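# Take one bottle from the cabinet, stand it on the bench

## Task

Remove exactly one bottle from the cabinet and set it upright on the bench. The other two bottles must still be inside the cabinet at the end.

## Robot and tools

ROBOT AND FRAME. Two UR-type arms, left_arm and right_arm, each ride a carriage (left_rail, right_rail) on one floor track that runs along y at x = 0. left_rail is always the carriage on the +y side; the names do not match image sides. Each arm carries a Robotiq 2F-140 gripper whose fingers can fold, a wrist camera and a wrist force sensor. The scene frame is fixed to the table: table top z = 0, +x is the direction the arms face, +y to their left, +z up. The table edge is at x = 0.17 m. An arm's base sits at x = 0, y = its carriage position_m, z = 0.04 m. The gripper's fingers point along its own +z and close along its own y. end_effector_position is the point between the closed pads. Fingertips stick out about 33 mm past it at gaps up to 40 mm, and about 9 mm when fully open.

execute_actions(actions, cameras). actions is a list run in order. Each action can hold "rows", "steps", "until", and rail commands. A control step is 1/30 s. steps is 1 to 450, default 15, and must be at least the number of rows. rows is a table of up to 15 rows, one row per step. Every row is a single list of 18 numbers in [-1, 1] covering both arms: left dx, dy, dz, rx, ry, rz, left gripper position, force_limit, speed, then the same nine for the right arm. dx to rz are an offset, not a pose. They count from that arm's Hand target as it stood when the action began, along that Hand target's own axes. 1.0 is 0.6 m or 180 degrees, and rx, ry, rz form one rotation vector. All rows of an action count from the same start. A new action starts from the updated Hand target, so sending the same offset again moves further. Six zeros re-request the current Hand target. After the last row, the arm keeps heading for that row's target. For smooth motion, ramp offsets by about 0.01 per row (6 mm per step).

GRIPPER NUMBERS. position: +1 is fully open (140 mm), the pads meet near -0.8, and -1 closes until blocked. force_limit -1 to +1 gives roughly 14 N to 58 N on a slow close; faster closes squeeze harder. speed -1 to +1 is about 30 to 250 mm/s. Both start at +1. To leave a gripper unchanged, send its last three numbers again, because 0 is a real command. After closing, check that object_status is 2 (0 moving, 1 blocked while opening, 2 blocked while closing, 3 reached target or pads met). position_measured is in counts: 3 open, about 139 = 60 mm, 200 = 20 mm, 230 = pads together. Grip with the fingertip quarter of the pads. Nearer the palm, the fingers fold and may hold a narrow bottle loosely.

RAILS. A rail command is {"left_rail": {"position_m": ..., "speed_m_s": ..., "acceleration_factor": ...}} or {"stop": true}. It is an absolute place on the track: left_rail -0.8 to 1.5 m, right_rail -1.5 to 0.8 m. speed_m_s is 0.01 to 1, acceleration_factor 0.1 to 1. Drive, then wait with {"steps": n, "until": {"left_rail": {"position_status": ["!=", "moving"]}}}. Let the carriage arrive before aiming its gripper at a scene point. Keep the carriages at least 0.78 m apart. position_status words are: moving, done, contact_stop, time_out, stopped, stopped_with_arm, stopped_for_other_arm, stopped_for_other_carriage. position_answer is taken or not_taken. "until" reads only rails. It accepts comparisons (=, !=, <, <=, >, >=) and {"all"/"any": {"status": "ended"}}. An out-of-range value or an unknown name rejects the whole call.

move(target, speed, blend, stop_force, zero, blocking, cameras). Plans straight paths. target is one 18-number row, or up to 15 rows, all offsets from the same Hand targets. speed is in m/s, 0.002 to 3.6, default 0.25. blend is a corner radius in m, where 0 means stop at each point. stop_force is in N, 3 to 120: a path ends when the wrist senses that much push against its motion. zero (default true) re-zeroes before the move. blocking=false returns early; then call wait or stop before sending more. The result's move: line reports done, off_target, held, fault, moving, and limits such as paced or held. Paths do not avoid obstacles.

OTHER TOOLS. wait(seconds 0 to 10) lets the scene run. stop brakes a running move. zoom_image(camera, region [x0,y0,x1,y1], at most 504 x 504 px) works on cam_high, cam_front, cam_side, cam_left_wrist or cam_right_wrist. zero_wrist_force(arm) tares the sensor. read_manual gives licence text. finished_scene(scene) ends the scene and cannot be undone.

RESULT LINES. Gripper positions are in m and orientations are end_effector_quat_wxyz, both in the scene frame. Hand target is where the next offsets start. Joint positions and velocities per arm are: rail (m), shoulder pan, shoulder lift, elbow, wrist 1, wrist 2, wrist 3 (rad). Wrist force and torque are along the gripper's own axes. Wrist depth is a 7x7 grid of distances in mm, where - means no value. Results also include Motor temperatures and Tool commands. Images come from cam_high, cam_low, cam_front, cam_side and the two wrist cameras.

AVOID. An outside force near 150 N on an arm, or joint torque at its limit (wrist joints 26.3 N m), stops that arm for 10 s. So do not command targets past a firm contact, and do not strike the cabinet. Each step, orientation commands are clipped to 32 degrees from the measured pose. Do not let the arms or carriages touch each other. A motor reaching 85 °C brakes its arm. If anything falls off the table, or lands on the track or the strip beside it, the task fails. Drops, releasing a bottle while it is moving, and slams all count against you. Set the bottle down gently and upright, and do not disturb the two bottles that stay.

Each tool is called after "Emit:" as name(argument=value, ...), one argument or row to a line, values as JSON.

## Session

Emit:
execute_actions(
  actions=[],
)

Scene clock: 0.00 s.
left_arm: end_effector_position=(+0.3456, +1.0576, +0.5800) position_measured=3 object_status=3 end_effector_quat_wxyz=(+0.000, +0.000, +1.000, +0.000) | right_arm: end_effector_position=(+0.3456, -1.0317, +0.5800) position_measured=3 object_status=3 end_effector_quat_wxyz=(+0.000, +0.000, +1.000, +0.000)
Joint positions: left_arm=[1.03 -0.316 -1.725 0.971 -0.816 -1.571 -0.316] | right_arm=[-1.059 -0.316 -1.725 0.971 -0.816 -1.571 -0.316]
Joint velocities: within noise
Joint torques (N m): no reading
Motor temperatures (°C): left_arm=[26 34 32 37 35 39] | right_arm=[26 27 40 41 33 40]
Wrist force (N): no reading
Wrist torque (N m): no reading
Wrist force, peak (N): no reading
Wrist depth (mm): cam_left_wrist=[633 637 642 645 643 649 654 / 661 665 673 675 673 675 681 / 701 699 675 705 707 - 705 / 716 716 772 738 740 703 743 / - 762 774 774 785 787 107 / - 814 817 829 809 823 107 / 1874 1724 846 849 1817 856 856] | cam_right_wrist=[616 - 644 639 632 - - / 673 681 - 675 662 - 679 / - - - 716 725 - 731 / - 140 - 750 - - 123 / - 130 848 792 - 795 117 / 864 864 836 - - - 861 / - 2091 1779 1820 1907 2091 -]
Hand target: left_arm +0.3456, +1.0576, +0.5800; +0.000, +0.000, +1.000, +0.000 | right_arm +0.3456, -1.0317, +0.5800; +0.000, +0.000, +1.000, +0.000
Tool commands: left_gripper/position=+1.0 left_gripper/force_limit=+1.0 left_gripper/speed=+1.0 right_gripper/position=+1.0 right_gripper/force_limit=+1.0 right_gripper/speed=+1.0
left_rail: position_m=1.030 position_status=done
right_rail: position_m=-1.059 position_status=done

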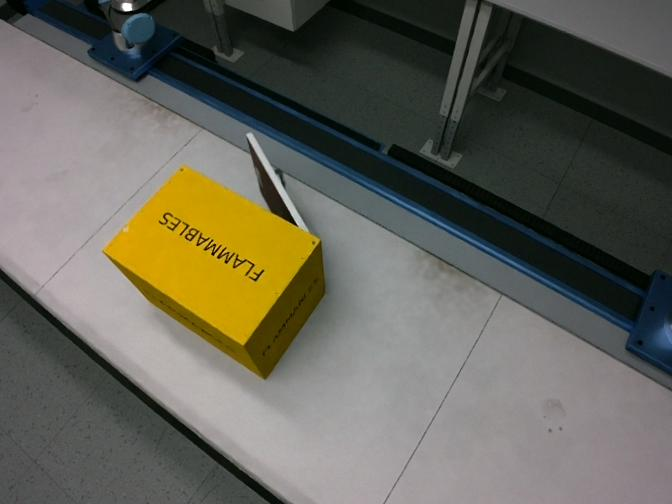

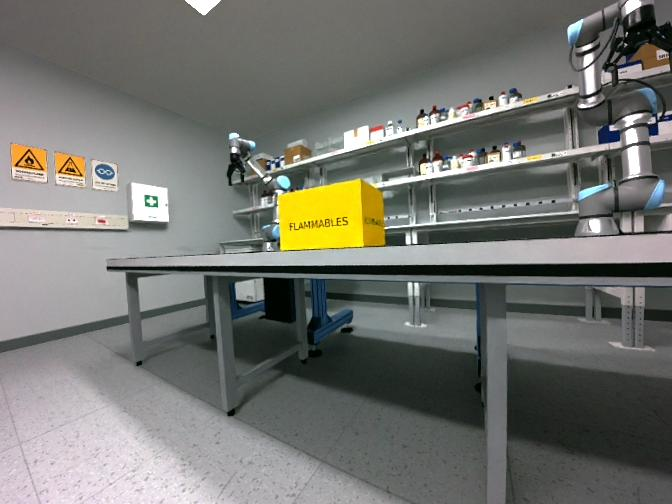

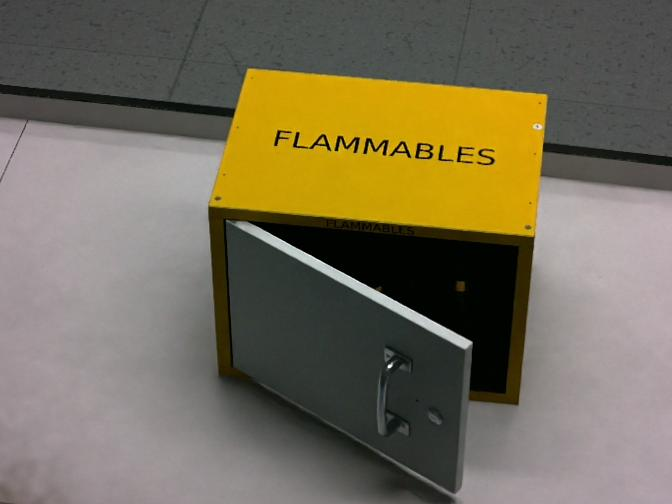

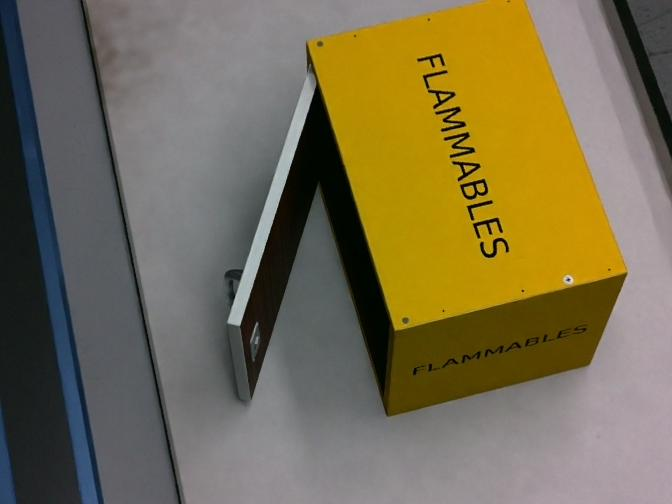

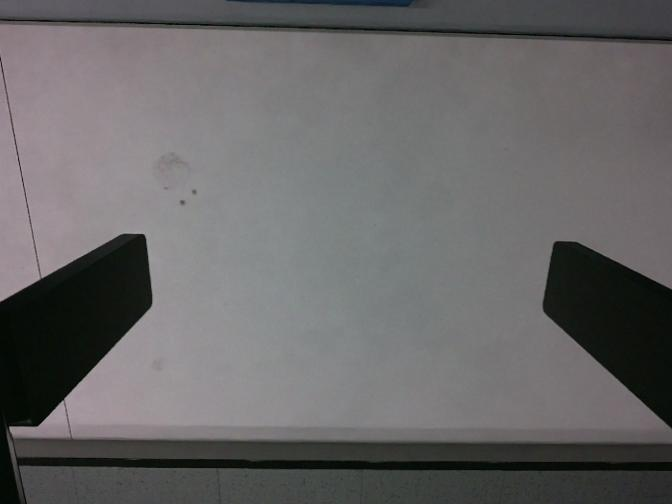

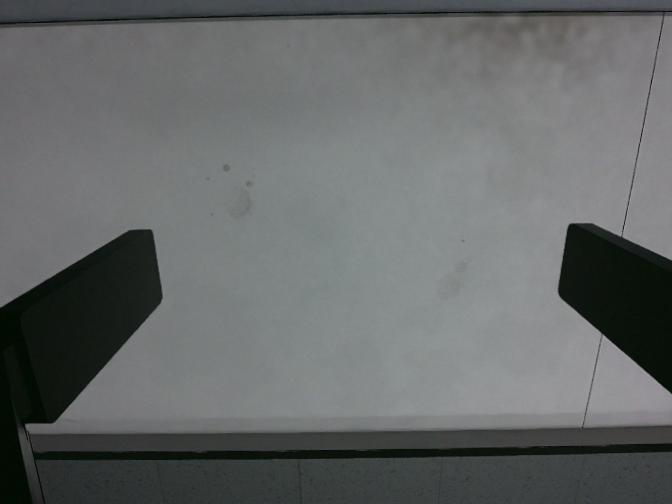

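Emit:
zoom_image(
  camera="cam_high",
  region=[90, 120, 350, 390],
)

Emit:
zoom_image(
  camera="cam_side",
  region=[200, 0, 672, 430],
)

Emit:
zoom_image(
  camera="cam_front",
  region=[190, 60, 560, 504],
)

Scaled by 1.867 from the camera's 672x504 image, which has a finer 960x720 frame.

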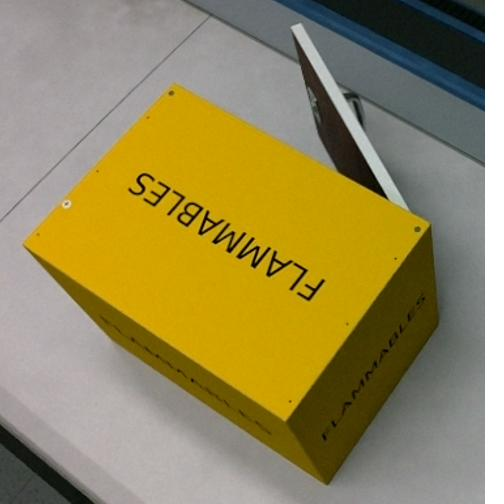

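Scaled by 1.068 from the camera's 672x504 image, which has a finer 960x720 frame.

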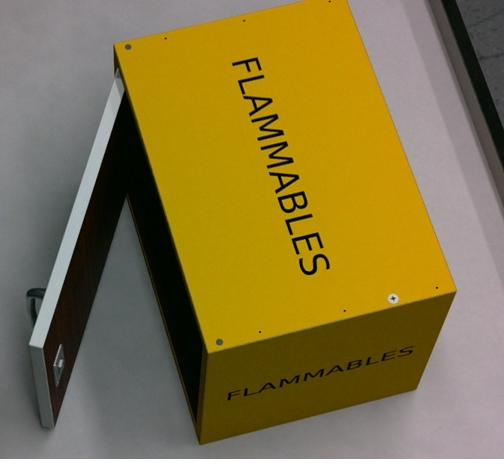

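Scaled by 1.135 from the camera's 672x504 image, which has a finer 960x720 frame.

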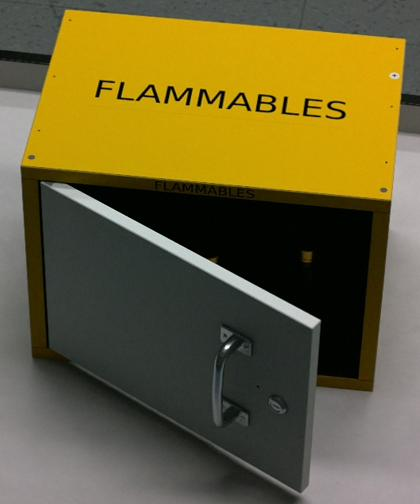

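Emit:
move(
  target=[
    [0,0,0,0,0,0,1,1,1,-0.114,0.3485,-0.1517,-0.2376,-0.0777,0,-0.9,-1,0],
    [0,0,0,0,0,0,1,1,1,-0.1612,0.4928,-0.5183,-0.4753,-0.1554,0,-0.9,-1,0],
    [0,0,0,0,0,0,1,1,1,-0.114,0.3485,-0.885,-0.7129,-0.2331,0,-0.9,-1,0],
    [0,0,0,0,0,0,1,1,1,-0.3045,0.2862,-0.3522,-0.6239,0.1493,0.6239,-0.9,-1,0],
  ],
  blend=[0.05,0.04,0.04,0],
  speed=0.4,
)

Emit:
execute_actions(
  actions=[
    {"right_rail": {"position_m": -0.93, "acceleration_factor": 0.6}, "steps": 150, "until": {"right_rail": {"position_status": ["!=", "moving"]}}},
  ],
)

Scene clock: 11.10 s.
left_arm: end_effector_position=(+0.3456, +1.0576, +0.5800) position_measured=3 object_status=3 end_effector_quat_wxyz=(+0.000, +0.000, +1.000, +0.000) | right_arm: end_effector_position=(+0.5283, -0.8600, +0.7913) position_measured=233 object_status=3 end_effector_quat_wxyz=(-0.165, +0.688, +0.164, +0.688)
Joint positions: left_arm=[1.03 -0.316 -1.725 0.971 -0.816 -1.571 -0.316] | right_arm=[-1.059 -0.316 -1.726 0.971 0.754 0.785 0]
Joint torques (N m): left_arm=[0.71 -10.83 -19.31 -2.5 -0.11 0.15] | right_arm=[-10.09 -0.3 -27.71 -0.14 -2.27 -3.06]
Wrist force (N): left_arm=[-0.1 -0.3 0.0] | right_arm=[-0.3 -2.4 -0.8]
Wrist torque (N m): left_arm=[-0.07 0.02 0.01] | right_arm=[-0.57 0.15 0.17]
Wrist force, peak (N): left_arm=[-0.5 -0.4 -0.1] | right_arm=[1.9 -3.4 -2.7]
Wrist depth (mm): cam_left_wrist=[640 638 633 647 656 647 656 / 663 656 667 669 677 675 677 / 701 705 703 699 701 707 703 / 722 720 733 733 740 729 738 / - 764 - 759 777 785 107 / - 817 814 826 820 785 107 / 1803 1762 846 1776 1803 862 859] | cam_right_wrist=[- - - - - - - / - 4768 - - - - - / 3784 - 5676 - - 3558 3455 / - 5418 5676 117 4257 4498 - / - 3668 83 88 93 3506 3358 / - - 69 - - 73 - / - - - - - 70 -]
Hand target: left_arm +0.3456, +1.0576, +0.5800; +0.000, +0.000, +1.000, +0.000 | right_arm +0.5283, -0.8600, +0.7913; -0.165, +0.688, +0.164, +0.688
Off the commanded pose: left_arm 0.000 m, 0 deg | right_arm 0.000 m, 0 deg.
left_rail: position_m=1.030 position_status=done
right_rail: position_m=-1.059 position_status=done
move: done

Scene clock: 12.30 s.
left_arm: end_effector_position=(+0.3456, +1.0576, +0.5800) position_measured=3 object_status=3 end_effector_quat_wxyz=(+0.000, +0.000, +1.000, +0.000) | right_arm: end_effector_position=(+0.5283, -0.7310, +0.7913) position_measured=233 object_status=3 end_effector_quat_wxyz=(-0.165, +0.688, +0.164, +0.688)
Joint positions: left_arm=[1.03 -0.316 -1.725 0.971 -0.816 -1.571 -0.316] | right_arm=[-0.93 -0.316 -1.726 0.971 0.754 0.785 0]
Joint torques (N m): left_arm=[0.73 -11.52 -19.5 -2.51 -0.25 -0.03] | right_arm=[-0.53 -3.15 -24.71 -0.25 -0.96 -3.12]
Wrist force (N): left_arm=[-0.1 -0.1 -0.1] | right_arm=[-0.4 -2.0 -1.0]
Wrist torque (N m): left_arm=[-0.02 0.02 0.00] | right_arm=[-0.50 0.14 0.17]
Wrist force, peak (N): left_arm=[-0.4 -0.3 0.3] | right_arm=[-0.3 -3.1 -0.6]
Wrist depth (mm): cam_left_wrist=[609 643 647 649 661 651 652 / 658 663 671 669 671 695 675 / 688 695 697 703 707 707 709 / 720 720 733 745 731 736 736 / - 764 772 779 785 785 107 / 826 814 820 820 826 826 107 / 1749 1749 853 853 1789 856 862] | cam_right_wrist=[- - - - 6273 3668 - / - 4110 5298 - - - 2679 / 3506 - - 6273 4865 - - / - - 4865 117 4584 5676 - / 3222 3668 83 88 93 - 3096 / - - 69 - - 73 - / - - - - - 70 -]
Hand target: left_arm +0.3456, +1.0576, +0.5800; +0.000, +0.000, +1.000, +0.000 | right_arm +0.5283, -0.7310, +0.7913; -0.165, +0.688, +0.164, +0.688
Tool commands: left_gripper/position=+1.0 left_gripper/force_limit=+1.0 left_gripper/speed=+1.0 right_gripper/position=-0.9 right_gripper/force_limit=-1.0 right_gripper/speed=+0.0
Off the commanded pose: left_arm 0.000 m, 0 deg | right_arm 0.000 m, 0 deg.
left_rail: position_m=1.030 position_status=done
right_rail: position_m=-0.930 position_status=done

Emit:
move(
  target=[0,0,0,0,0,0,1,1,1,-0.7355,-0.4702,-0.076,0.1561,0,0,-0.9,-1,0],
  speed=0.35,
)

Emit:
move(
  target=[0,0,0,0,0,0,1,1,1,-0.4417,-0.2232,0.1075,0.1111,0,0,-0.9,-1,0],
  speed=0.25,
  cameras=["cam_right_wrist", "cam_side", "cam_front"],
)

Scene clock: 16.83 s.
left_arm: end_effector_position=(+0.3456, +1.0576, +0.5800) position_measured=3 object_status=3 end_effector_quat_wxyz=(+0.000, +0.000, +1.000, +0.000) | right_arm: end_effector_position=(+0.3600, -0.5000, +0.3501) position_measured=233 object_status=3 end_effector_quat_wxyz=(-0.327, +0.627, +0.326, +0.627)
Joint positions: left_arm=[1.03 -0.316 -1.725 0.971 -0.816 -1.571 -0.316] | right_arm=[-0.93 0.211 -1.926 2.322 -0.396 0.822 0]
Joint torques (N m): left_arm=[0.16 -11.95 -19.87 -2.47 -0.21 0.05] | right_arm=[11.51 6.09 -10.85 -4.03 2.03 2.62]
Wrist force (N): left_arm=[-0.3 -0.4 0.3] | right_arm=[-0.4 -2.3 -1.0]
Wrist torque (N m): left_arm=[-0.09 0.06 0.00] | right_arm=[-0.56 0.12 0.02]
Wrist force, peak (N): left_arm=[-0.4 -0.6 0.3] | right_arm=[-2.4 -3.2 -0.8]
Wrist depth (mm): cam_left_wrist=[637 645 643 635 656 652 647 / 663 669 669 671 673 675 683 / 693 699 703 703 701 707 703 / 713 713 736 724 738 733 740 / - 764 774 769 772 785 107 / 829 814 840 837 817 834 107 / 1749 1776 1736 853 856 859 853] | cam_right_wrist=[- 3179 - - 4768 - 4584 / - - 4674 4498 - 4415 4334 / - 3612 - - 5182 - - / - - 771 117 549 3784 3179 / - - 83 88 93 2536 2384 / - - 69 - - 73 - / - - - - - 70 -]
Hand target: left_arm +0.3456, +1.0576, +0.5800; +0.000, +0.000, +1.000, +0.000 | right_arm +0.3600, -0.5000, +0.3501; -0.327, +0.627, +0.326, +0.627
Off the commanded pose: left_arm 0.000 m, 0 deg | right_arm 0.000 m, 0 deg.
left_rail: position_m=1.030 position_status=done
right_rail: position_m=-0.930 position_status=done
move: done

Scene clock: 18.80 s.
left_arm: end_effector_position=(+0.3456, +1.0576, +0.5800) position_measured=3 object_status=3 end_effector_quat_wxyz=(+0.000, +0.000, +1.000, +0.000) | right_arm: end_effector_position=(+0.2872, -0.3703, +0.0851) position_measured=233 object_status=3 end_effector_quat_wxyz=(-0.431, +0.561, +0.430, +0.561)
Joint positions: left_arm=[1.03 -0.316 -1.725 0.971 -0.816 -1.571 -0.316] | right_arm=[-0.93 0.484 -1.033 2.383 -1.351 0.746 0]
Joint torques (N m): left_arm=[-0.11 -11.38 -20.82 -2.5 -0.32 0.18] | right_arm=[10.08 -17.7 -14.88 -3.74 2 2.74]
Wrist force (N): left_arm=[-0.2 -0.3 0.0] | right_arm=[-0.2 -1.9 -1.0]
Wrist torque (N m): left_arm=[-0.06 0.03 0.00] | right_arm=[-0.48 0.11 0.01]
Wrist force, peak (N): left_arm=[-0.2 -0.4 0.4] | right_arm=[-2.2 -2.3 -0.6]
Wrist depth (mm): cam_left_wrist=[630 642 645 647 651 651 651 / 667 667 667 669 671 673 675 / 697 699 701 703 705 709 707 / 718 145 731 738 747 731 738 / - 772 774 777 779 782 107 / 820 817 843 790 829 829 107 / 1762 1724 1749 1817 853 1803 859] | cam_right_wrist=[- 1370 - - 613 631 265 / - 1324 - - 639 664 279 / - 1041 - - 583 293 300 / 450 441 435 117 415 306 322 / 323 335 83 88 93 92 - / - - 69 - - 73 - / - - - - - 70 -]
Hand target: left_arm +0.3456, +1.0576, +0.5800; +0.000, +0.000, +1.000, +0.000 | right_arm +0.2872, -0.3702, +0.0851; -0.431, +0.561, +0.430, +0.561
Off the commanded pose: left_arm 0.000 m, 0 deg | right_arm 0.000 m, 0 deg.
left_rail: position_m=1.030 position_status=done
right_rail: position_m=-0.930 position_status=done
move: done
Images, in order (width x height): cam_front 672x504, cam_side 672x504, cam_right_wrist 672x504.

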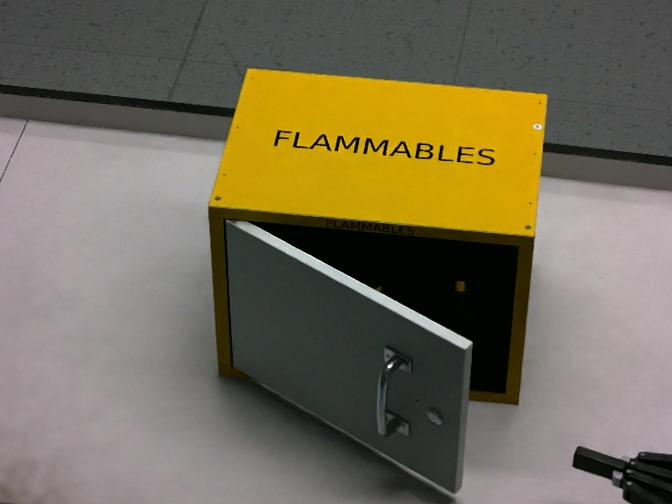

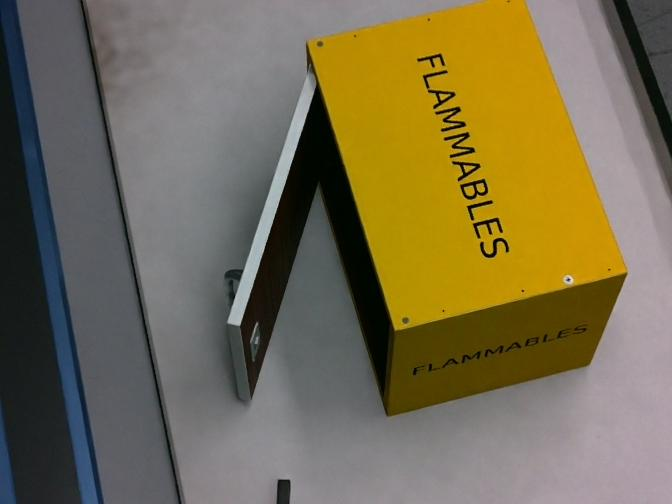

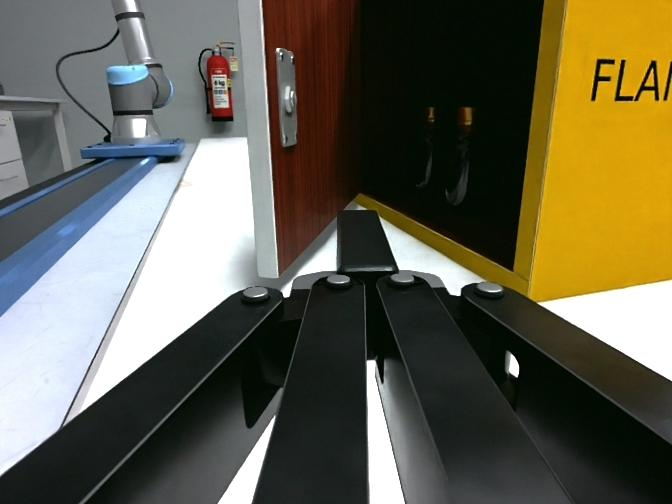

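Emit:
move(
  target=[
    [0,0,0,0,0,0,1,1,1,0,0.0003,0.3164,0,0,0,-0.9,-1,0],
    [0,0,0,0,0,0,1,1,1,0,-0.0667,0.3165,0,0,0,-0.9,-1,0],
    [0,0,0,0,0,0,1,1,1,0,-0.1808,0.359,0,0,0,-0.9,-1,0],
    [0,0,0,0,0,0,1,1,1,0,-0.2802,0.4297,0,0,0,-0.9,-1,0],
    [0,0,0,0,0,0,1,1,1,0,-0.3578,0.5238,0,0,0,-0.9,-1,0],
    [0,0,0,0,0,0,1,1,1,0,-0.4085,0.6347,0,0,0,-0.9,-1,0],
    [0,0,0,0,0,0,1,1,1,0,-0.4254,0.7144,0,0,0,-0.9,-1,0],
    [0,0,0,0,0,0,1,1,1,0,-0.4289,0.7793,0,0,0,-0.9,-1,0],
  ],
  speed=[0.15,0.1,0.1,0.1,0.1,0.1,0.1,0.1],
  blend=0.01,
  stop_force=20,
  cameras=["cam_right_wrist", "cam_side", "cam_front"],
)

Scene clock: 27.33 s.
left_arm: end_effector_position=(+0.3456, +1.0576, +0.5800) position_measured=3 object_status=3 end_effector_quat_wxyz=(+0.000, +0.000, +1.000, +0.000) | right_arm: end_effector_position=(+0.1597, +0.1480, +0.0852) position_measured=233 object_status=3 end_effector_quat_wxyz=(-0.431, +0.561, +0.430, +0.561)
Joint positions: left_arm=[1.03 -0.316 -1.725 0.971 -0.816 -1.571 -0.316] | right_arm=[-0.93 1.298 -0.304 0.682 -0.378 1.56 0]
Joint torques (N m): left_arm=[0.1 -11.26 -21.72 -2.45 -0.32 0.04] | right_arm=[10.84 -58.5 -33.21 -1.2 1.78 -3.11]
Wrist force (N): left_arm=[-0.1 -0.4 0.3] | right_arm=[-2.5 -2.4 -3.9]
Wrist torque (N m): left_arm=[-0.10 0.03 0.00] | right_arm=[-0.64 0.16 0.20]
Wrist force, peak (N): left_arm=[-0.6 -0.4 0.1] | right_arm=[-1.0 -4.6 -4.5]
Wrist depth (mm): cam_left_wrist=[637 642 642 645 651 651 652 / 667 663 669 669 669 669 673 / 699 701 699 699 699 699 713 / 716 720 733 733 762 733 733 / - 759 769 772 779 795 107 / - 820 823 829 820 843 102 / 1711 1749 846 846 1817 1651 862] | cam_right_wrist=[- 147 - - - - - / 2591 - 154 154 - - - / 2838 165 161 - 169 - - / - - - 118 171 172 - / - - 83 88 93 179 - / - - 69 - - 73 - / - - - - - 70 -]
Hand target: left_arm +0.3456, +1.0576, +0.5800; +0.000, +0.000, +1.000, +0.000 | right_arm +0.1597, +0.1480, +0.0852; -0.431, +0.561, +0.430, +0.561
Off the commanded pose: left_arm 0.000 m, 0 deg | right_arm 0.000 m, 0 deg.
left_rail: position_m=1.030 position_status=done
right_rail: position_m=-0.930 position_status=done
move: done
Images, in order (width x height): cam_front 672x504, cam_side 672x504, cam_right_wrist 672x504.

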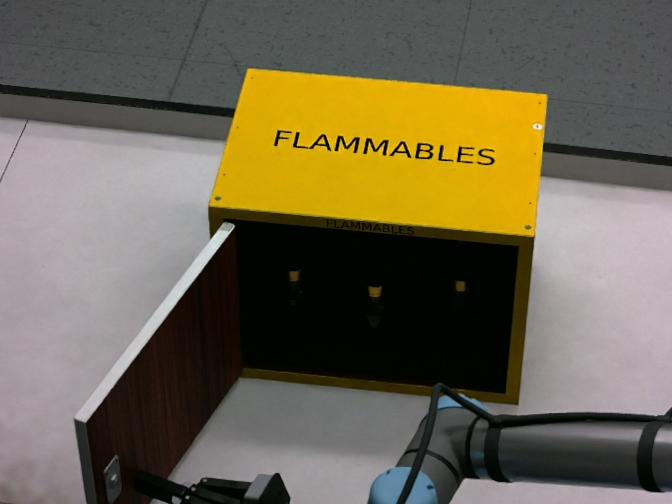

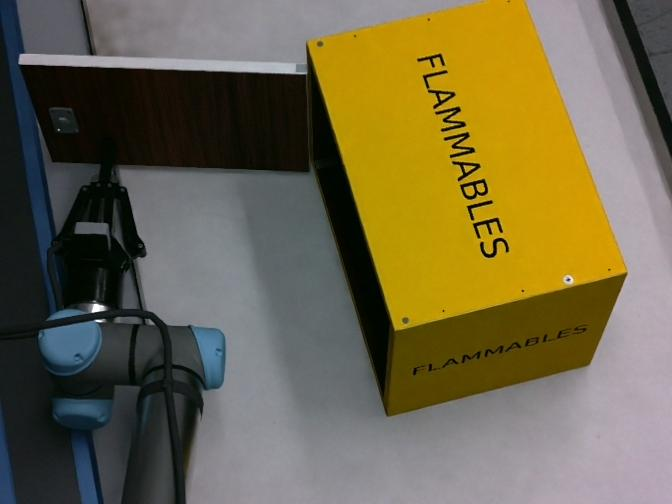

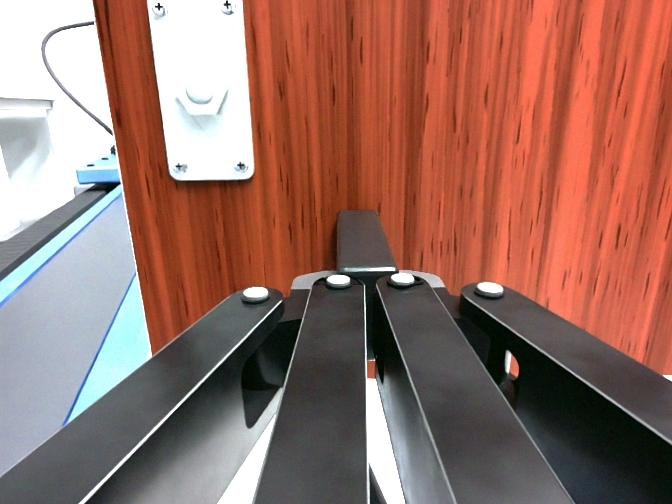

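Emit:
move(
  target=[
    [0,0,0,0,0,0,1,1,1,0,0,-0.2167,0,0,0,-0.9,-1,0],
    [0,0,0,0,0,0,1,1,1,0.0363,0.5528,-0.7992,-0.3314,-0.0755,0.0436,0.22,-1,0],
  ],
  speed=0.35,
  blend=0.03,
)

Emit:
execute_actions(
  actions=[
    {"right_rail": {"position_m": -0.63, "acceleration_factor": 0.6}, "steps": 150, "until": {"right_rail": {"position_status": ["!=", "moving"]}}},
  ],
  cameras=["cam_right_wrist", "cam_front", "cam_side"],
)

Scene clock: 32.60 s.
left_arm: end_effector_position=(+0.3456, +1.0576, +0.5800) position_measured=3 object_status=3 end_effector_quat_wxyz=(+0.000, +0.000, +1.000, +0.000) | right_arm: end_effector_position=(+0.3560, -0.4010, +0.1069) position_measured=101 object_status=0 end_effector_quat_wxyz=(-0.080, +0.787, +0.103, +0.604)
Joint positions: left_arm=[1.03 -0.316 -1.725 0.971 -0.816 -1.571 -0.316] | right_arm=[-0.93 1.13 -1.049 1.887 -0.445 2.399 0.297]
Joint torques (N m): left_arm=[0.29 -11.55 -22.01 -2.63 -0.42 0.12] | right_arm=[-9.57 -48.74 -5.95 1.59 2.63 2.72]
Wrist force (N): left_arm=[0.0 -0.4 0.1] | right_arm=[-1.0 -2.5 -0.9]
Wrist torque (N m): left_arm=[-0.08 0.01 0.01] | right_arm=[-0.57 0.19 0.02]
Wrist force, peak (N): left_arm=[-0.3 -0.5 0.3] | right_arm=[-2.5 -2.4 -4.2]
Wrist depth (mm): cam_left_wrist=[633 643 645 643 649 652 652 / 661 665 671 669 669 675 675 / 695 697 699 705 707 705 709 / 720 716 740 740 740 733 738 / - 762 769 774 782 779 107 / - 814 817 853 820 834 107 / 1736 1736 853 859 1749 1831 859] | cam_right_wrist=[526 232 391 3845 4415 - 3784 / 554 249 - - 600 614 560 / 428 275 377 - 542 441 531 / 336 315 154 329 - 144 - / - 92 255 276 - 122 80 / - 69 231 241 - - - / - - - - - - -]
Hand target: left_arm +0.3456, +1.0576, +0.5800; +0.000, +0.000, +1.000, +0.000 | right_arm +0.3560, -0.4010, +0.1069; -0.080, +0.787, +0.103, +0.604
Off the commanded pose: left_arm 0.000 m, 0 deg | right_arm 0.000 m, 0 deg.
left_rail: position_m=1.030 position_status=done
right_rail: position_m=-0.930 position_status=done
move: done

Scene clock: 34.30 s.
left_arm: end_effector_position=(+0.3456, +1.0576, +0.5800) position_measured=3 object_status=3 end_effector_quat_wxyz=(+0.000, +0.000, +1.000, +0.000) | right_arm: end_effector_position=(+0.3560, -0.1010, +0.1069) position_measured=101 object_status=3 end_effector_quat_wxyz=(-0.080, +0.787, +0.103, +0.604)
Joint positions: left_arm=[1.03 -0.316 -1.725 0.971 -0.816 -1.571 -0.316] | right_arm=[-0.63 1.13 -1.049 1.887 -0.445 2.399 0.297]
Joint torques (N m): left_arm=[0.64 -11.29 -21.86 -2.63 -0.3 -0.02] | right_arm=[-5.99 -34.13 -12.14 -1.85 -0.14 2.63]
Wrist force (N): left_arm=[-0.3 -0.2 0.0] | right_arm=[-0.6 -2.5 -0.3]
Wrist torque (N m): left_arm=[-0.04 0.05 0.01] | right_arm=[-0.57 0.15 0.01]
Wrist force, peak (N): left_arm=[-0.3 -0.5 0.1] | right_arm=[-0.9 -3.4 -0.5]
Wrist depth (mm): cam_left_wrist=[640 642 643 647 652 645 654 / 660 669 669 669 671 673 663 / 697 695 693 701 707 709 707 / 709 713 738 736 740 736 738 / - 767 772 774 829 795 107 / - 826 826 820 826 834 107 / 1724 1736 846 1776 1789 1749 859] | cam_right_wrist=[282 351 454 440 418 398 305 / 283 348 496 451 455 408 292 / 296 369 417 - 411 288 282 / 313 332 284 297 298 145 266 / - 92 134 273 262 122 80 / - 69 - - - - - / - - - - 199 - -]
Hand target: left_arm +0.3456, +1.0576, +0.5800; +0.000, +0.000, +1.000, +0.000 | right_arm +0.3560, -0.1010, +0.1069; -0.080, +0.787, +0.103, +0.604
Tool commands: left_gripper/position=+1.0 left_gripper/force_limit=+1.0 left_gripper/speed=+1.0 right_gripper/position=+0.22 right_gripper/force_limit=-1.0 right_gripper/speed=+0.0
Off the commanded pose: left_arm 0.000 m, 0 deg | right_arm 0.000 m, 0 deg.
left_rail: position_m=1.030 position_status=done
right_rail: position_m=-0.630 position_status=done
Images, in order (width x height): cam_front 672x504, cam_side 672x504, cam_right_wrist 672x504.

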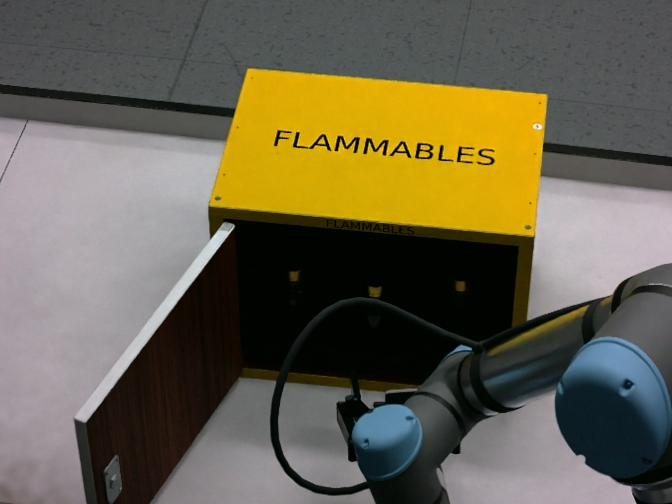

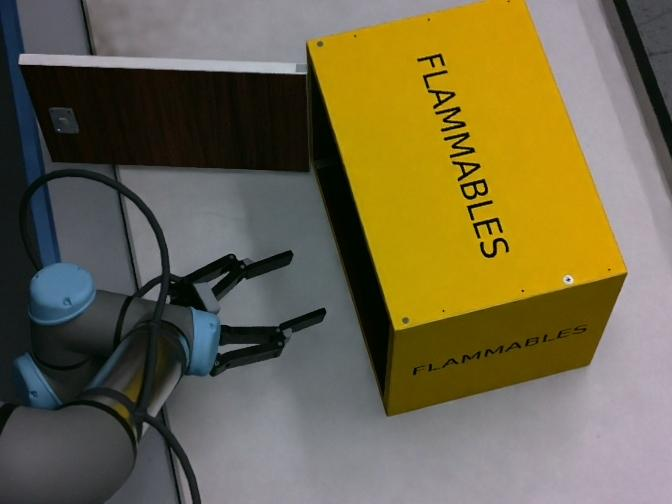

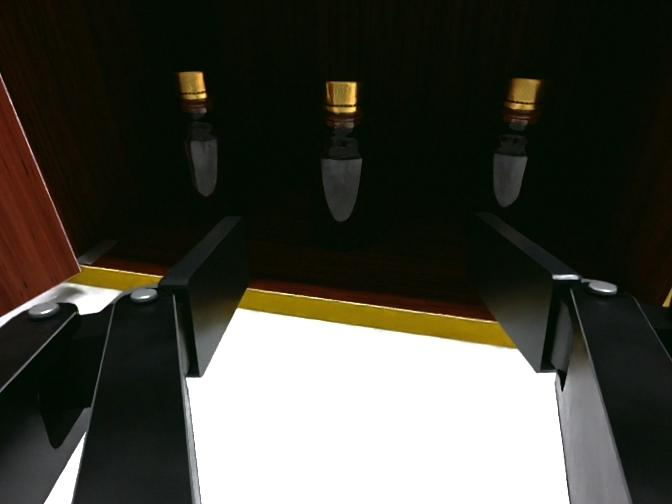

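Emit:
zoom_image(
  camera="cam_right_wrist",
  region=[240, 60, 440, 280],
)

Scaled by 2.291 from the camera's 672x504 image, which has a finer 960x720 frame.

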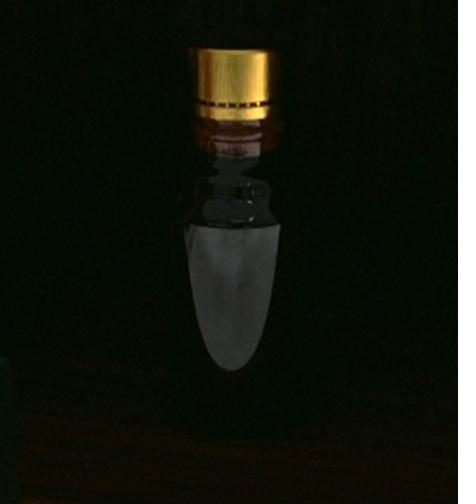

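Emit:
move(
  target=[0,0,0,0,0,0,1,1,1,0.0035,-0.0062,0.1543,0,0,0,0.22,-1,0],
  speed=0.2,
  cameras=["cam_right_wrist"],
)

Emit:
zoom_image(
  camera="cam_right_wrist",
  region=[240, 30, 480, 320],
)

Scene clock: 37.17 s.
left_arm: end_effector_position=(+0.3456, +1.0576, +0.5800) position_measured=3 object_status=3 end_effector_quat_wxyz=(+0.000, +0.000, +1.000, +0.000) | right_arm: end_effector_position=(+0.4418, -0.0742, +0.0850) position_measured=101 object_status=3 end_effector_quat_wxyz=(-0.080, +0.787, +0.103, +0.604)
Joint positions: left_arm=[1.03 -0.316 -1.725 0.971 -0.816 -1.571 -0.316] | right_arm=[-0.63 0.995 -0.942 1.763 -0.475 2.274 0.229]
Joint torques (N m): left_arm=[0.38 -11.22 -22.91 -2.49 -0.24 0.19] | right_arm=[-8.91 -31.3 -24.81 1.11 -1.53 -3.03]
Wrist force (N): left_arm=[-0.3 -0.3 -0.1] | right_arm=[-0.7 -2.1 -0.7]
Wrist torque (N m): left_arm=[-0.08 0.06 0.00] | right_arm=[-0.47 0.17 0.18]
Wrist force, peak (N): left_arm=[-0.3 -0.5 0.0] | right_arm=[-0.7 -2.8 -2.2]
Wrist depth (mm): cam_left_wrist=[640 640 637 645 651 651 656 / 663 663 671 671 671 673 675 / 695 697 697 705 686 705 711 / - 716 738 738 740 731 738 / - 764 779 777 787 779 107 / 832 820 820 832 826 832 107 / 1736 1736 843 1776 1789 853 856] | cam_right_wrist=[254 317 375 355 343 327 308 / 260 282 412 172 370 356 178 / 268 230 366 - 360 337 187 / 263 263 249 207 258 144 242 / - 92 210 210 217 123 80 / - 69 195 188 181 180 - / - - 172 - - - -]
Hand target: left_arm +0.3456, +1.0576, +0.5800; +0.000, +0.000, +1.000, +0.000 | right_arm +0.4419, -0.0741, +0.0850; -0.080, +0.787, +0.103, +0.604
Off the commanded pose: left_arm 0.000 m, 0 deg | right_arm 0.000 m, 0 deg.
left_rail: position_m=1.030 position_status=done
right_rail: position_m=-0.630 position_status=done
move: done
Images, in order (width x height): cam_right_wrist 672x504.

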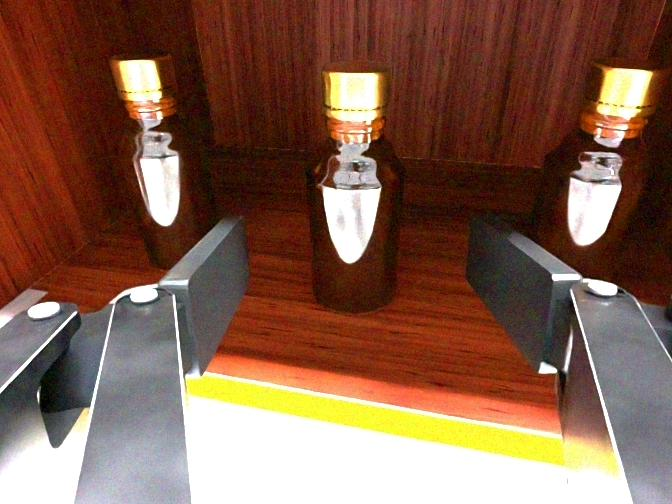

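Scaled by 1.738 from the camera's 672x504 image, which has a finer 960x720 frame.

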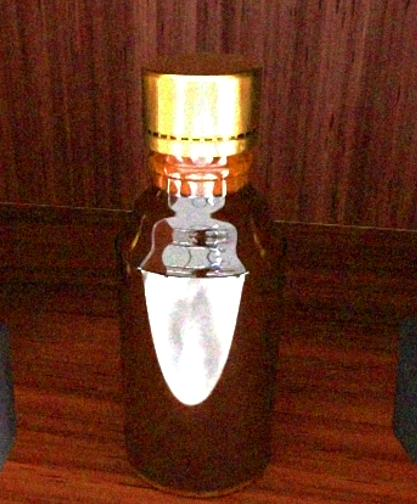

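Emit:
move(
  target=[0,0,0,0,0,0,1,1,1,-0.0052,0,0.0906,0,0,0,0.22,-1,0],
  speed=0.1,
  stop_force=8,
  cameras=["cam_right_wrist"],
)

Emit:
zoom_image(
  camera="cam_right_wrist",
  region=[220, 190, 500, 400],
)

Scene clock: 39.87 s.
left_arm: end_effector_position=(+0.3456, +1.0576, +0.5800) position_measured=3 object_status=3 end_effector_quat_wxyz=(+0.000, +0.000, +1.000, +0.000) | right_arm: end_effector_position=(+0.4919, -0.0608, +0.0679) position_measured=101 object_status=3 end_effector_quat_wxyz=(-0.080, +0.787, +0.103, +0.604)
Joint positions: left_arm=[1.03 -0.316 -1.725 0.971 -0.816 -1.571 -0.316] | right_arm=[-0.63 0.928 -0.866 1.674 -0.48 2.211 0.201]
Joint torques (N m): left_arm=[0.69 -12.04 -23.11 -2.49 -0.3 0.15] | right_arm=[-10.27 -35.46 -25 1.07 -1.76 -3.1]
Wrist force (N): left_arm=[-0.2 -0.3 0.2] | right_arm=[-0.9 -2.5 -0.5]
Wrist torque (N m): left_arm=[-0.07 0.04 0.00] | right_arm=[-0.54 0.17 0.18]
Wrist force, peak (N): left_arm=[-0.7 -0.3 -0.2] | right_arm=[-0.9 -2.8 -0.8]
Wrist depth (mm): cam_left_wrist=[637 642 640 651 643 647 652 / 661 665 665 667 669 673 673 / 695 690 701 705 707 703 711 / 716 720 736 743 736 736 738 / - 764 779 779 779 779 107 / 820 814 820 823 817 832 107 / 1762 1762 849 856 853 1789 865] | cam_right_wrist=[232 297 326 302 295 284 273 / 161 307 358 121 320 306 296 / 169 171 323 - 317 318 142 / 234 183 220 - 217 145 150 / - 92 186 167 191 122 80 / - 69 162 161 160 160 - / - - 141 137 136 136 -]
Hand target: left_arm +0.3456, +1.0576, +0.5800; +0.000, +0.000, +1.000, +0.000 | right_arm +0.4919, -0.0608, +0.0679; -0.080, +0.787, +0.103, +0.604
Off the commanded pose: left_arm 0.000 m, 0 deg | right_arm 0.000 m, 0 deg.
left_rail: position_m=1.030 position_status=done
right_rail: position_m=-0.630 position_status=done
move: done
Images, in order (width x height): cam_right_wrist 672x504.

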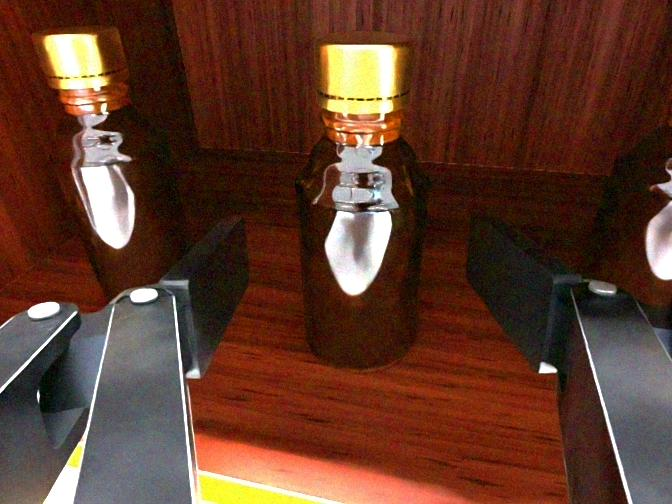

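Scaled by 1.800 from the camera's 672x504 image, which has a finer 960x720 frame.

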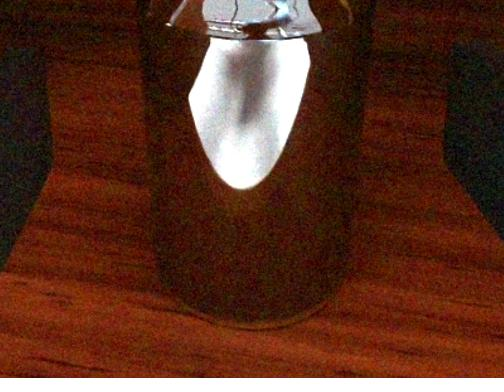

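Emit:
execute_actions(
  actions=[
    {"rows": [[0,0,0,0,0,0,1,1,1,0,0,0,0,0,0,-1,-0.4,-1]], "steps": 60},
  ],
  cameras=["cam_right_wrist"],
)

Scene clock: 42.53 s.
left_arm: end_effector_position=(+0.3456, +1.0576, +0.5800) position_measured=3 object_status=3 end_effector_quat_wxyz=(+0.000, +0.000, +1.000, +0.000) | right_arm: end_effector_position=(+0.4919, -0.0608, +0.0679) position_measured=162 object_status=2 end_effector_quat_wxyz=(-0.080, +0.787, +0.103, +0.604)
Joint positions: left_arm=[1.03 -0.316 -1.725 0.971 -0.816 -1.571 -0.316] | right_arm=[-0.63 0.928 -0.866 1.674 -0.48 2.211 0.201]
Joint torques (N m): left_arm=[0.33 -11.72 -22.3 -2.57 -0.26 0.02] | right_arm=[-7.01 -36.47 -22.76 -0.17 -0.67 -2.87]
Wrist force (N): left_arm=[-0.3 -0.1 0.0] | right_arm=[1.3 -3.3 -1.4]
Wrist torque (N m): left_arm=[-0.03 0.06 0.00] | right_arm=[-0.53 0.18 0.16]
Wrist force, peak (N): left_arm=[-0.4 -0.5 0.1] | right_arm=[1.9 -3.3 -1.5]
Wrist depth (mm): cam_left_wrist=[637 642 642 645 649 647 656 / 660 660 665 673 673 690 675 / 701 695 701 701 709 707 713 / 716 716 733 733 743 733 733 / - 752 777 772 785 787 107 / 829 829 814 817 826 826 102 / 1736 1762 1789 1803 856 859 840] | cam_right_wrist=[232 298 327 302 297 287 273 / - 325 361 121 320 310 297 / - 296 328 - 320 317 144 / 233 190 231 142 129 238 153 / - 83 88 180 158 86 90 / - 74 69 160 160 - 73 / - - - 137 137 - -]
Hand target: left_arm +0.3456, +1.0576, +0.5800; +0.000, +0.000, +1.000, +0.000 | right_arm +0.4919, -0.0608, +0.0679; -0.080, +0.787, +0.103, +0.604
Off the commanded pose: left_arm 0.000 m, 0 deg | right_arm 0.000 m, 0 deg.
left_rail: position_m=1.030 position_status=done
right_rail: position_m=-0.630 position_status=done
Images, in order (width x height): cam_right_wrist 672x504.

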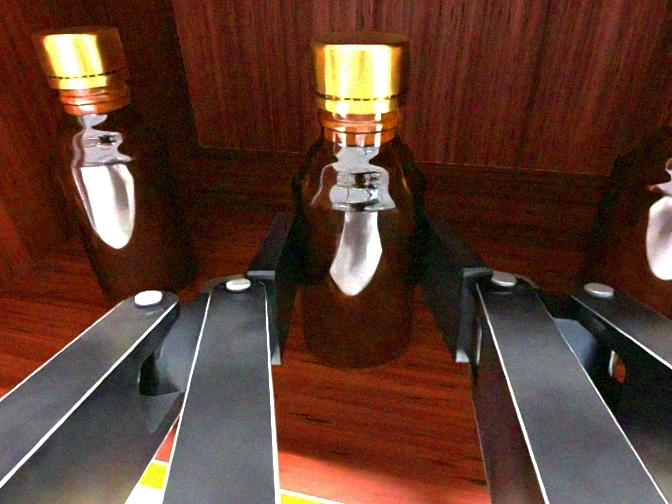

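Emit:
move(
  target=[
    [0,0,0,0,0,0,1,1,1,0.0402,0,-0.0108,0,0,0,-1,-0.4,-1],
    [0,0,0,0,0,0,1,1,1,-0.0245,0,-0.2523,0,0,0,-1,-0.4,-1],
  ],
  speed=[0.06,0.15],
  cameras=["cam_right_wrist", "cam_front"],
)

Scene clock: 45.13 s.
left_arm: end_effector_position=(+0.3456, +1.0576, +0.5800) position_measured=3 object_status=3 end_effector_quat_wxyz=(+0.000, +0.000, +1.000, +0.000) | right_arm: end_effector_position=(+0.3470, -0.0996, +0.0928) position_measured=162 object_status=2 end_effector_quat_wxyz=(-0.080, +0.787, +0.103, +0.604)
Joint positions: left_arm=[1.03 -0.316 -1.725 0.971 -0.816 -1.571 -0.316] | right_arm=[-0.63 1.15 -1.021 1.89 -0.468 2.418 0.308]
Joint torques (N m): left_arm=[0.6 -12.12 -23.55 -2.46 -0.44 0.08] | right_arm=[10.36 -50.79 -3.93 1.23 2.92 2.77]
Wrist force (N): left_arm=[-0.2 -0.3 -0.2] | right_arm=[-3.5 -2.6 0.0]
Wrist torque (N m): left_arm=[-0.06 0.04 0.00] | right_arm=[-0.59 0.14 0.02]
Wrist force, peak (N): left_arm=[-0.3 -0.6 0.1] | right_arm=[-4.4 -2.5 0.2]
Wrist depth (mm): cam_left_wrist=[637 645 642 635 649 651 651 / 663 665 673 673 667 673 677 / 701 701 703 701 713 707 707 / 718 718 733 738 738 724 733 / - 769 769 777 782 785 107 / 823 820 823 820 823 826 107 / 1749 1749 846 853 849 862 865] | cam_right_wrist=[280 344 456 431 425 401 310 / 282 345 495 121 457 284 296 / 300 351 366 131 380 298 285 / - 307 288 144 129 284 257 / - 84 88 158 123 86 90 / - 74 - - 211 - 73 / - - - - 186 - -]
Hand target: left_arm +0.3456, +1.0576, +0.5800; +0.000, +0.000, +1.000, +0.000 | right_arm +0.3469, -0.0996, +0.0928; -0.080, +0.787, +0.103, +0.604
Off the commanded pose: left_arm 0.000 m, 0 deg | right_arm 0.000 m, 0 deg.
left_rail: position_m=1.030 position_status=done
right_rail: position_m=-0.630 position_status=done
move: done
Images, in order (width x height): cam_front 672x504, cam_right_wrist 672x504.

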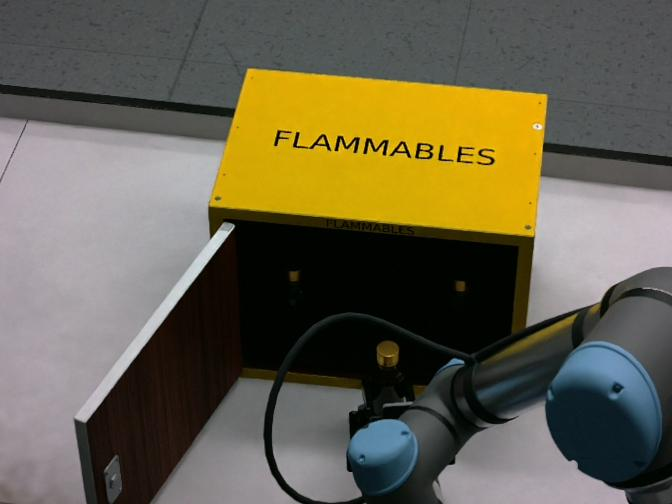

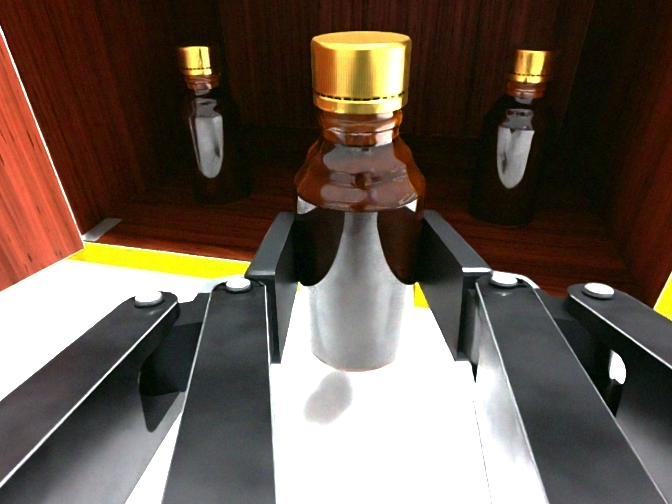

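Emit:
execute_actions(
  actions=[
    {"right_rail": {"position_m": -0.99, "acceleration_factor": 0.35, "speed_m_s": 0.4}, "steps": 200, "until": {"right_rail": {"position_status": ["!=", "moving"]}}},
  ],
)

Emit:
move(
  target=[0,0,0,0,0,0,1,1,1,-0.0499,0,0.0134,0,0,0,-1,-0.4,-1],
  speed=0.06,
  stop_force=8,
)

Emit:
move(
  target=[0,0,0,0,0,0,1,1,1,-0.029,0,0.0078,0,0,0,-1,-0.4,-1],
  speed=0.01,
  stop_force=4,
  cameras=["cam_right_wrist", "cam_high"],
)

Scene clock: 47.90 s.
left_arm: end_effector_position=(+0.3456, +1.0576, +0.5800) position_measured=3 object_status=3 end_effector_quat_wxyz=(+0.000, +0.000, +1.000, +0.000) | right_arm: end_effector_position=(+0.3469, -0.4596, +0.0928) position_measured=162 object_status=2 end_effector_quat_wxyz=(-0.080, +0.787, +0.103, +0.604)
Joint positions: left_arm=[1.03 -0.316 -1.725 0.971 -0.816 -1.571 -0.316] | right_arm=[-0.99 1.15 -1.021 1.89 -0.468 2.418 0.308]
Joint torques (N m): left_arm=[0.44 -11.84 -23.3 -2.52 -0.41 0.18] | right_arm=[7.63 -48.4 -12.34 -0.47 1.45 2.55]
Wrist force (N): left_arm=[-0.3 -0.4 0.1] | right_arm=[-3.7 -2.4 0.3]
Wrist torque (N m): left_arm=[-0.08 0.06 0.00] | right_arm=[-0.55 0.16 0.01]
Wrist force, peak (N): left_arm=[-0.2 -0.5 0.3] | right_arm=[-3.6 -3.4 0.5]
Wrist depth (mm): cam_left_wrist=[638 640 643 643 649 651 642 / 665 686 656 677 675 675 675 / 693 697 701 703 705 709 709 / - 711 736 736 743 736 738 / - 759 772 795 782 785 107 / 826 817 812 823 823 826 107 / 1749 1762 846 849 856 862 862] | cam_right_wrist=[252 316 392 - 4110 - 4041 / 265 315 - - 626 590 576 / 347 321 - 131 - 492 476 / - 324 117 135 129 293 294 / - 83 89 - - 86 90 / - 74 - - 212 - 73 / - - - 183 187 - -]
Hand target: left_arm +0.3456, +1.0576, +0.5800; +0.000, +0.000, +1.000, +0.000 | right_arm +0.3469, -0.4596, +0.0928; -0.080, +0.787, +0.103, +0.604
Tool commands: left_gripper/position=+1.0 left_gripper/force_limit=+1.0 left_gripper/speed=+1.0 right_gripper/position=-1.0 right_gripper/force_limit=-0.4 right_gripper/speed=-1.0
Off the commanded pose: left_arm 0.000 m, 0 deg | right_arm 0.000 m, 0 deg.
left_rail: position_m=1.030 position_status=done
right_rail: position_m=-0.990 speed_m_s=0.40 position_status=done

Scene clock: 49.43 s.
left_arm: end_effector_position=(+0.3456, +1.0576, +0.5800) position_measured=3 object_status=3 end_effector_quat_wxyz=(+0.000, +0.000, +1.000, +0.000) | right_arm: end_effector_position=(+0.3469, -0.4596, +0.0618) position_measured=162 object_status=2 end_effector_quat_wxyz=(-0.080, +0.787, +0.103, +0.604)
Joint positions: left_arm=[1.03 -0.316 -1.725 0.971 -0.816 -1.571 -0.316] | right_arm=[-0.99 1.15 -0.96 1.899 -0.538 2.418 0.308]
Joint torques (N m): left_arm=[0.24 -12.27 -23.34 -2.49 -0.33 0.03] | right_arm=[-2.1 -30.63 -3.13 -2.77 0.46 -3.12]
Wrist force (N): left_arm=[-0.3 -0.3 -0.1] | right_arm=[-3.3 -2.7 0.3]
Wrist torque (N m): left_arm=[-0.08 0.06 0.00] | right_arm=[-0.60 0.10 0.04]
Wrist force, peak (N): left_arm=[-0.5 -0.3 0.0] | right_arm=[-4.2 -2.5 0.4]
Wrist depth (mm): cam_left_wrist=[637 643 647 649 649 649 656 / 665 669 665 671 673 669 675 / 695 699 695 703 707 703 709 / 711 716 740 738 743 736 736 / - 764 785 779 779 785 107 / - 812 817 820 823 829 107 / 1762 1749 846 859 856 865 865] | cam_right_wrist=[261 300 449 - - - 3725 / 270 324 446 121 132 514 - / 301 332 415 131 - 385 320 / - - 117 141 130 249 - / - 84 88 158 - 86 90 / - 74 69 175 - - 73 / - - - 150 - - -]
Hand target: left_arm +0.3456, +1.0576, +0.5800; +0.000, +0.000, +1.000, +0.000 | right_arm +0.3469, -0.4596, +0.0618; -0.080, +0.787, +0.103, +0.604
Off the commanded pose: left_arm 0.000 m, 0 deg | right_arm 0.000 m, 0 deg.
left_rail: position_m=1.030 position_status=done
right_rail: position_m=-0.990 speed_m_s=0.40 position_status=done
move: done

Scene clock: 51.80 s.
left_arm: end_effector_position=(+0.3456, +1.0576, +0.5800) position_measured=3 object_status=3 end_effector_quat_wxyz=(+0.000, +0.000, +1.000, +0.000) | right_arm: end_effector_position=(+0.3470, -0.4596, +0.0497) position_measured=162 object_status=2 end_effector_quat_wxyz=(-0.079, +0.787, +0.103, +0.604)
Joint positions: left_arm=[1.03 -0.316 -1.725 0.971 -0.816 -1.571 -0.316] | right_arm=[-0.99 1.15 -0.935 1.901 -0.565 2.418 0.308]
Joint torques (N m): left_arm=[-0.22 -12.01 -24.1 -2.57 -0.34 0.09] | right_arm=[-8 -51.42 -9.25 0.83 0.33 -0.5]
Wrist force (N): left_arm=[-0.1 -0.2 -0.1] | right_arm=[-0.5 -2.8 0.0]
Wrist torque (N m): left_arm=[-0.04 0.01 0.00] | right_arm=[-0.57 0.07 0.03]
Wrist force, peak (N): left_arm=[-0.5 -0.4 -0.1] | right_arm=[11.8 -1.6 -5.5]
Wrist depth (mm): cam_left_wrist=[640 638 647 643 651 649 652 / 661 663 673 693 667 677 675 / 701 695 697 699 705 711 722 / 707 722 736 740 727 729 733 / - 762 779 779 806 785 107 / - 849 820 826 823 823 107 / 1749 1675 853 853 859 868 868] | cam_right_wrist=[255 311 414 125 4110 4768 573 / 272 324 - 121 - 516 - / 292 306 330 133 - - 313 / - 245 231 - 128 216 - / - 84 88 155 154 86 90 / - 74 - - - - 73 / - - - - - - -]
Hand target: left_arm +0.3456, +1.0576, +0.5800; +0.000, +0.000, +1.000, +0.000 | right_arm +0.3470, -0.4596, +0.0497; -0.080, +0.787, +0.103, +0.604 (not the last commanded pose)
Off the commanded pose: left_arm 0.000 m, 0 deg | right_arm 0.006 m, 0 deg.
left_rail: position_m=1.030 position_status=done
right_rail: position_m=-0.990 speed_m_s=0.40 position_status=done
move: contact (right_arm)
Images, in order (width x height): cam_high 672x504, cam_right_wrist 672x504.

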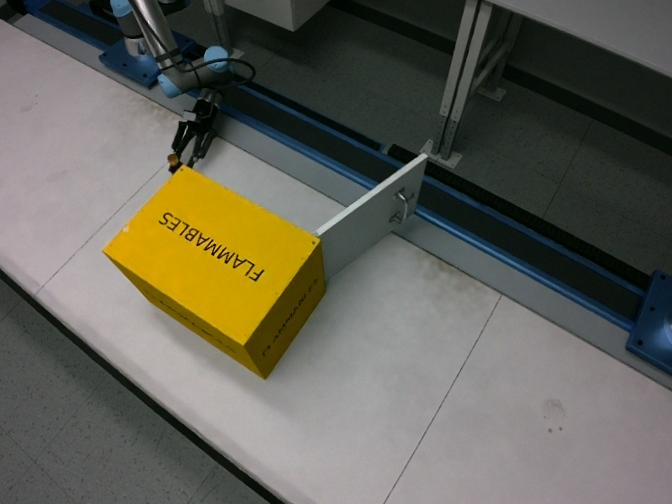

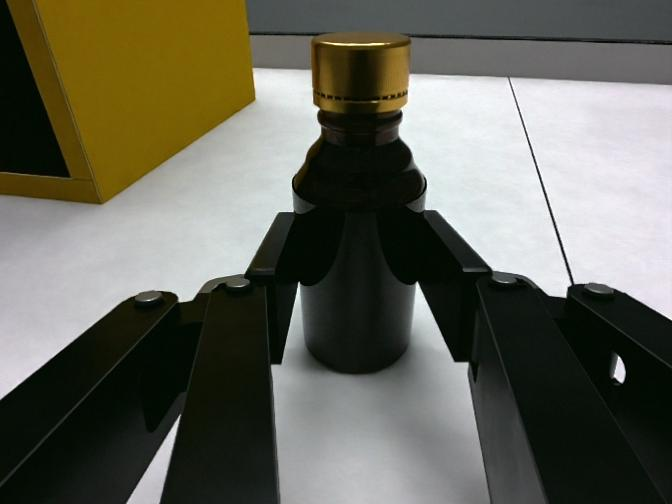

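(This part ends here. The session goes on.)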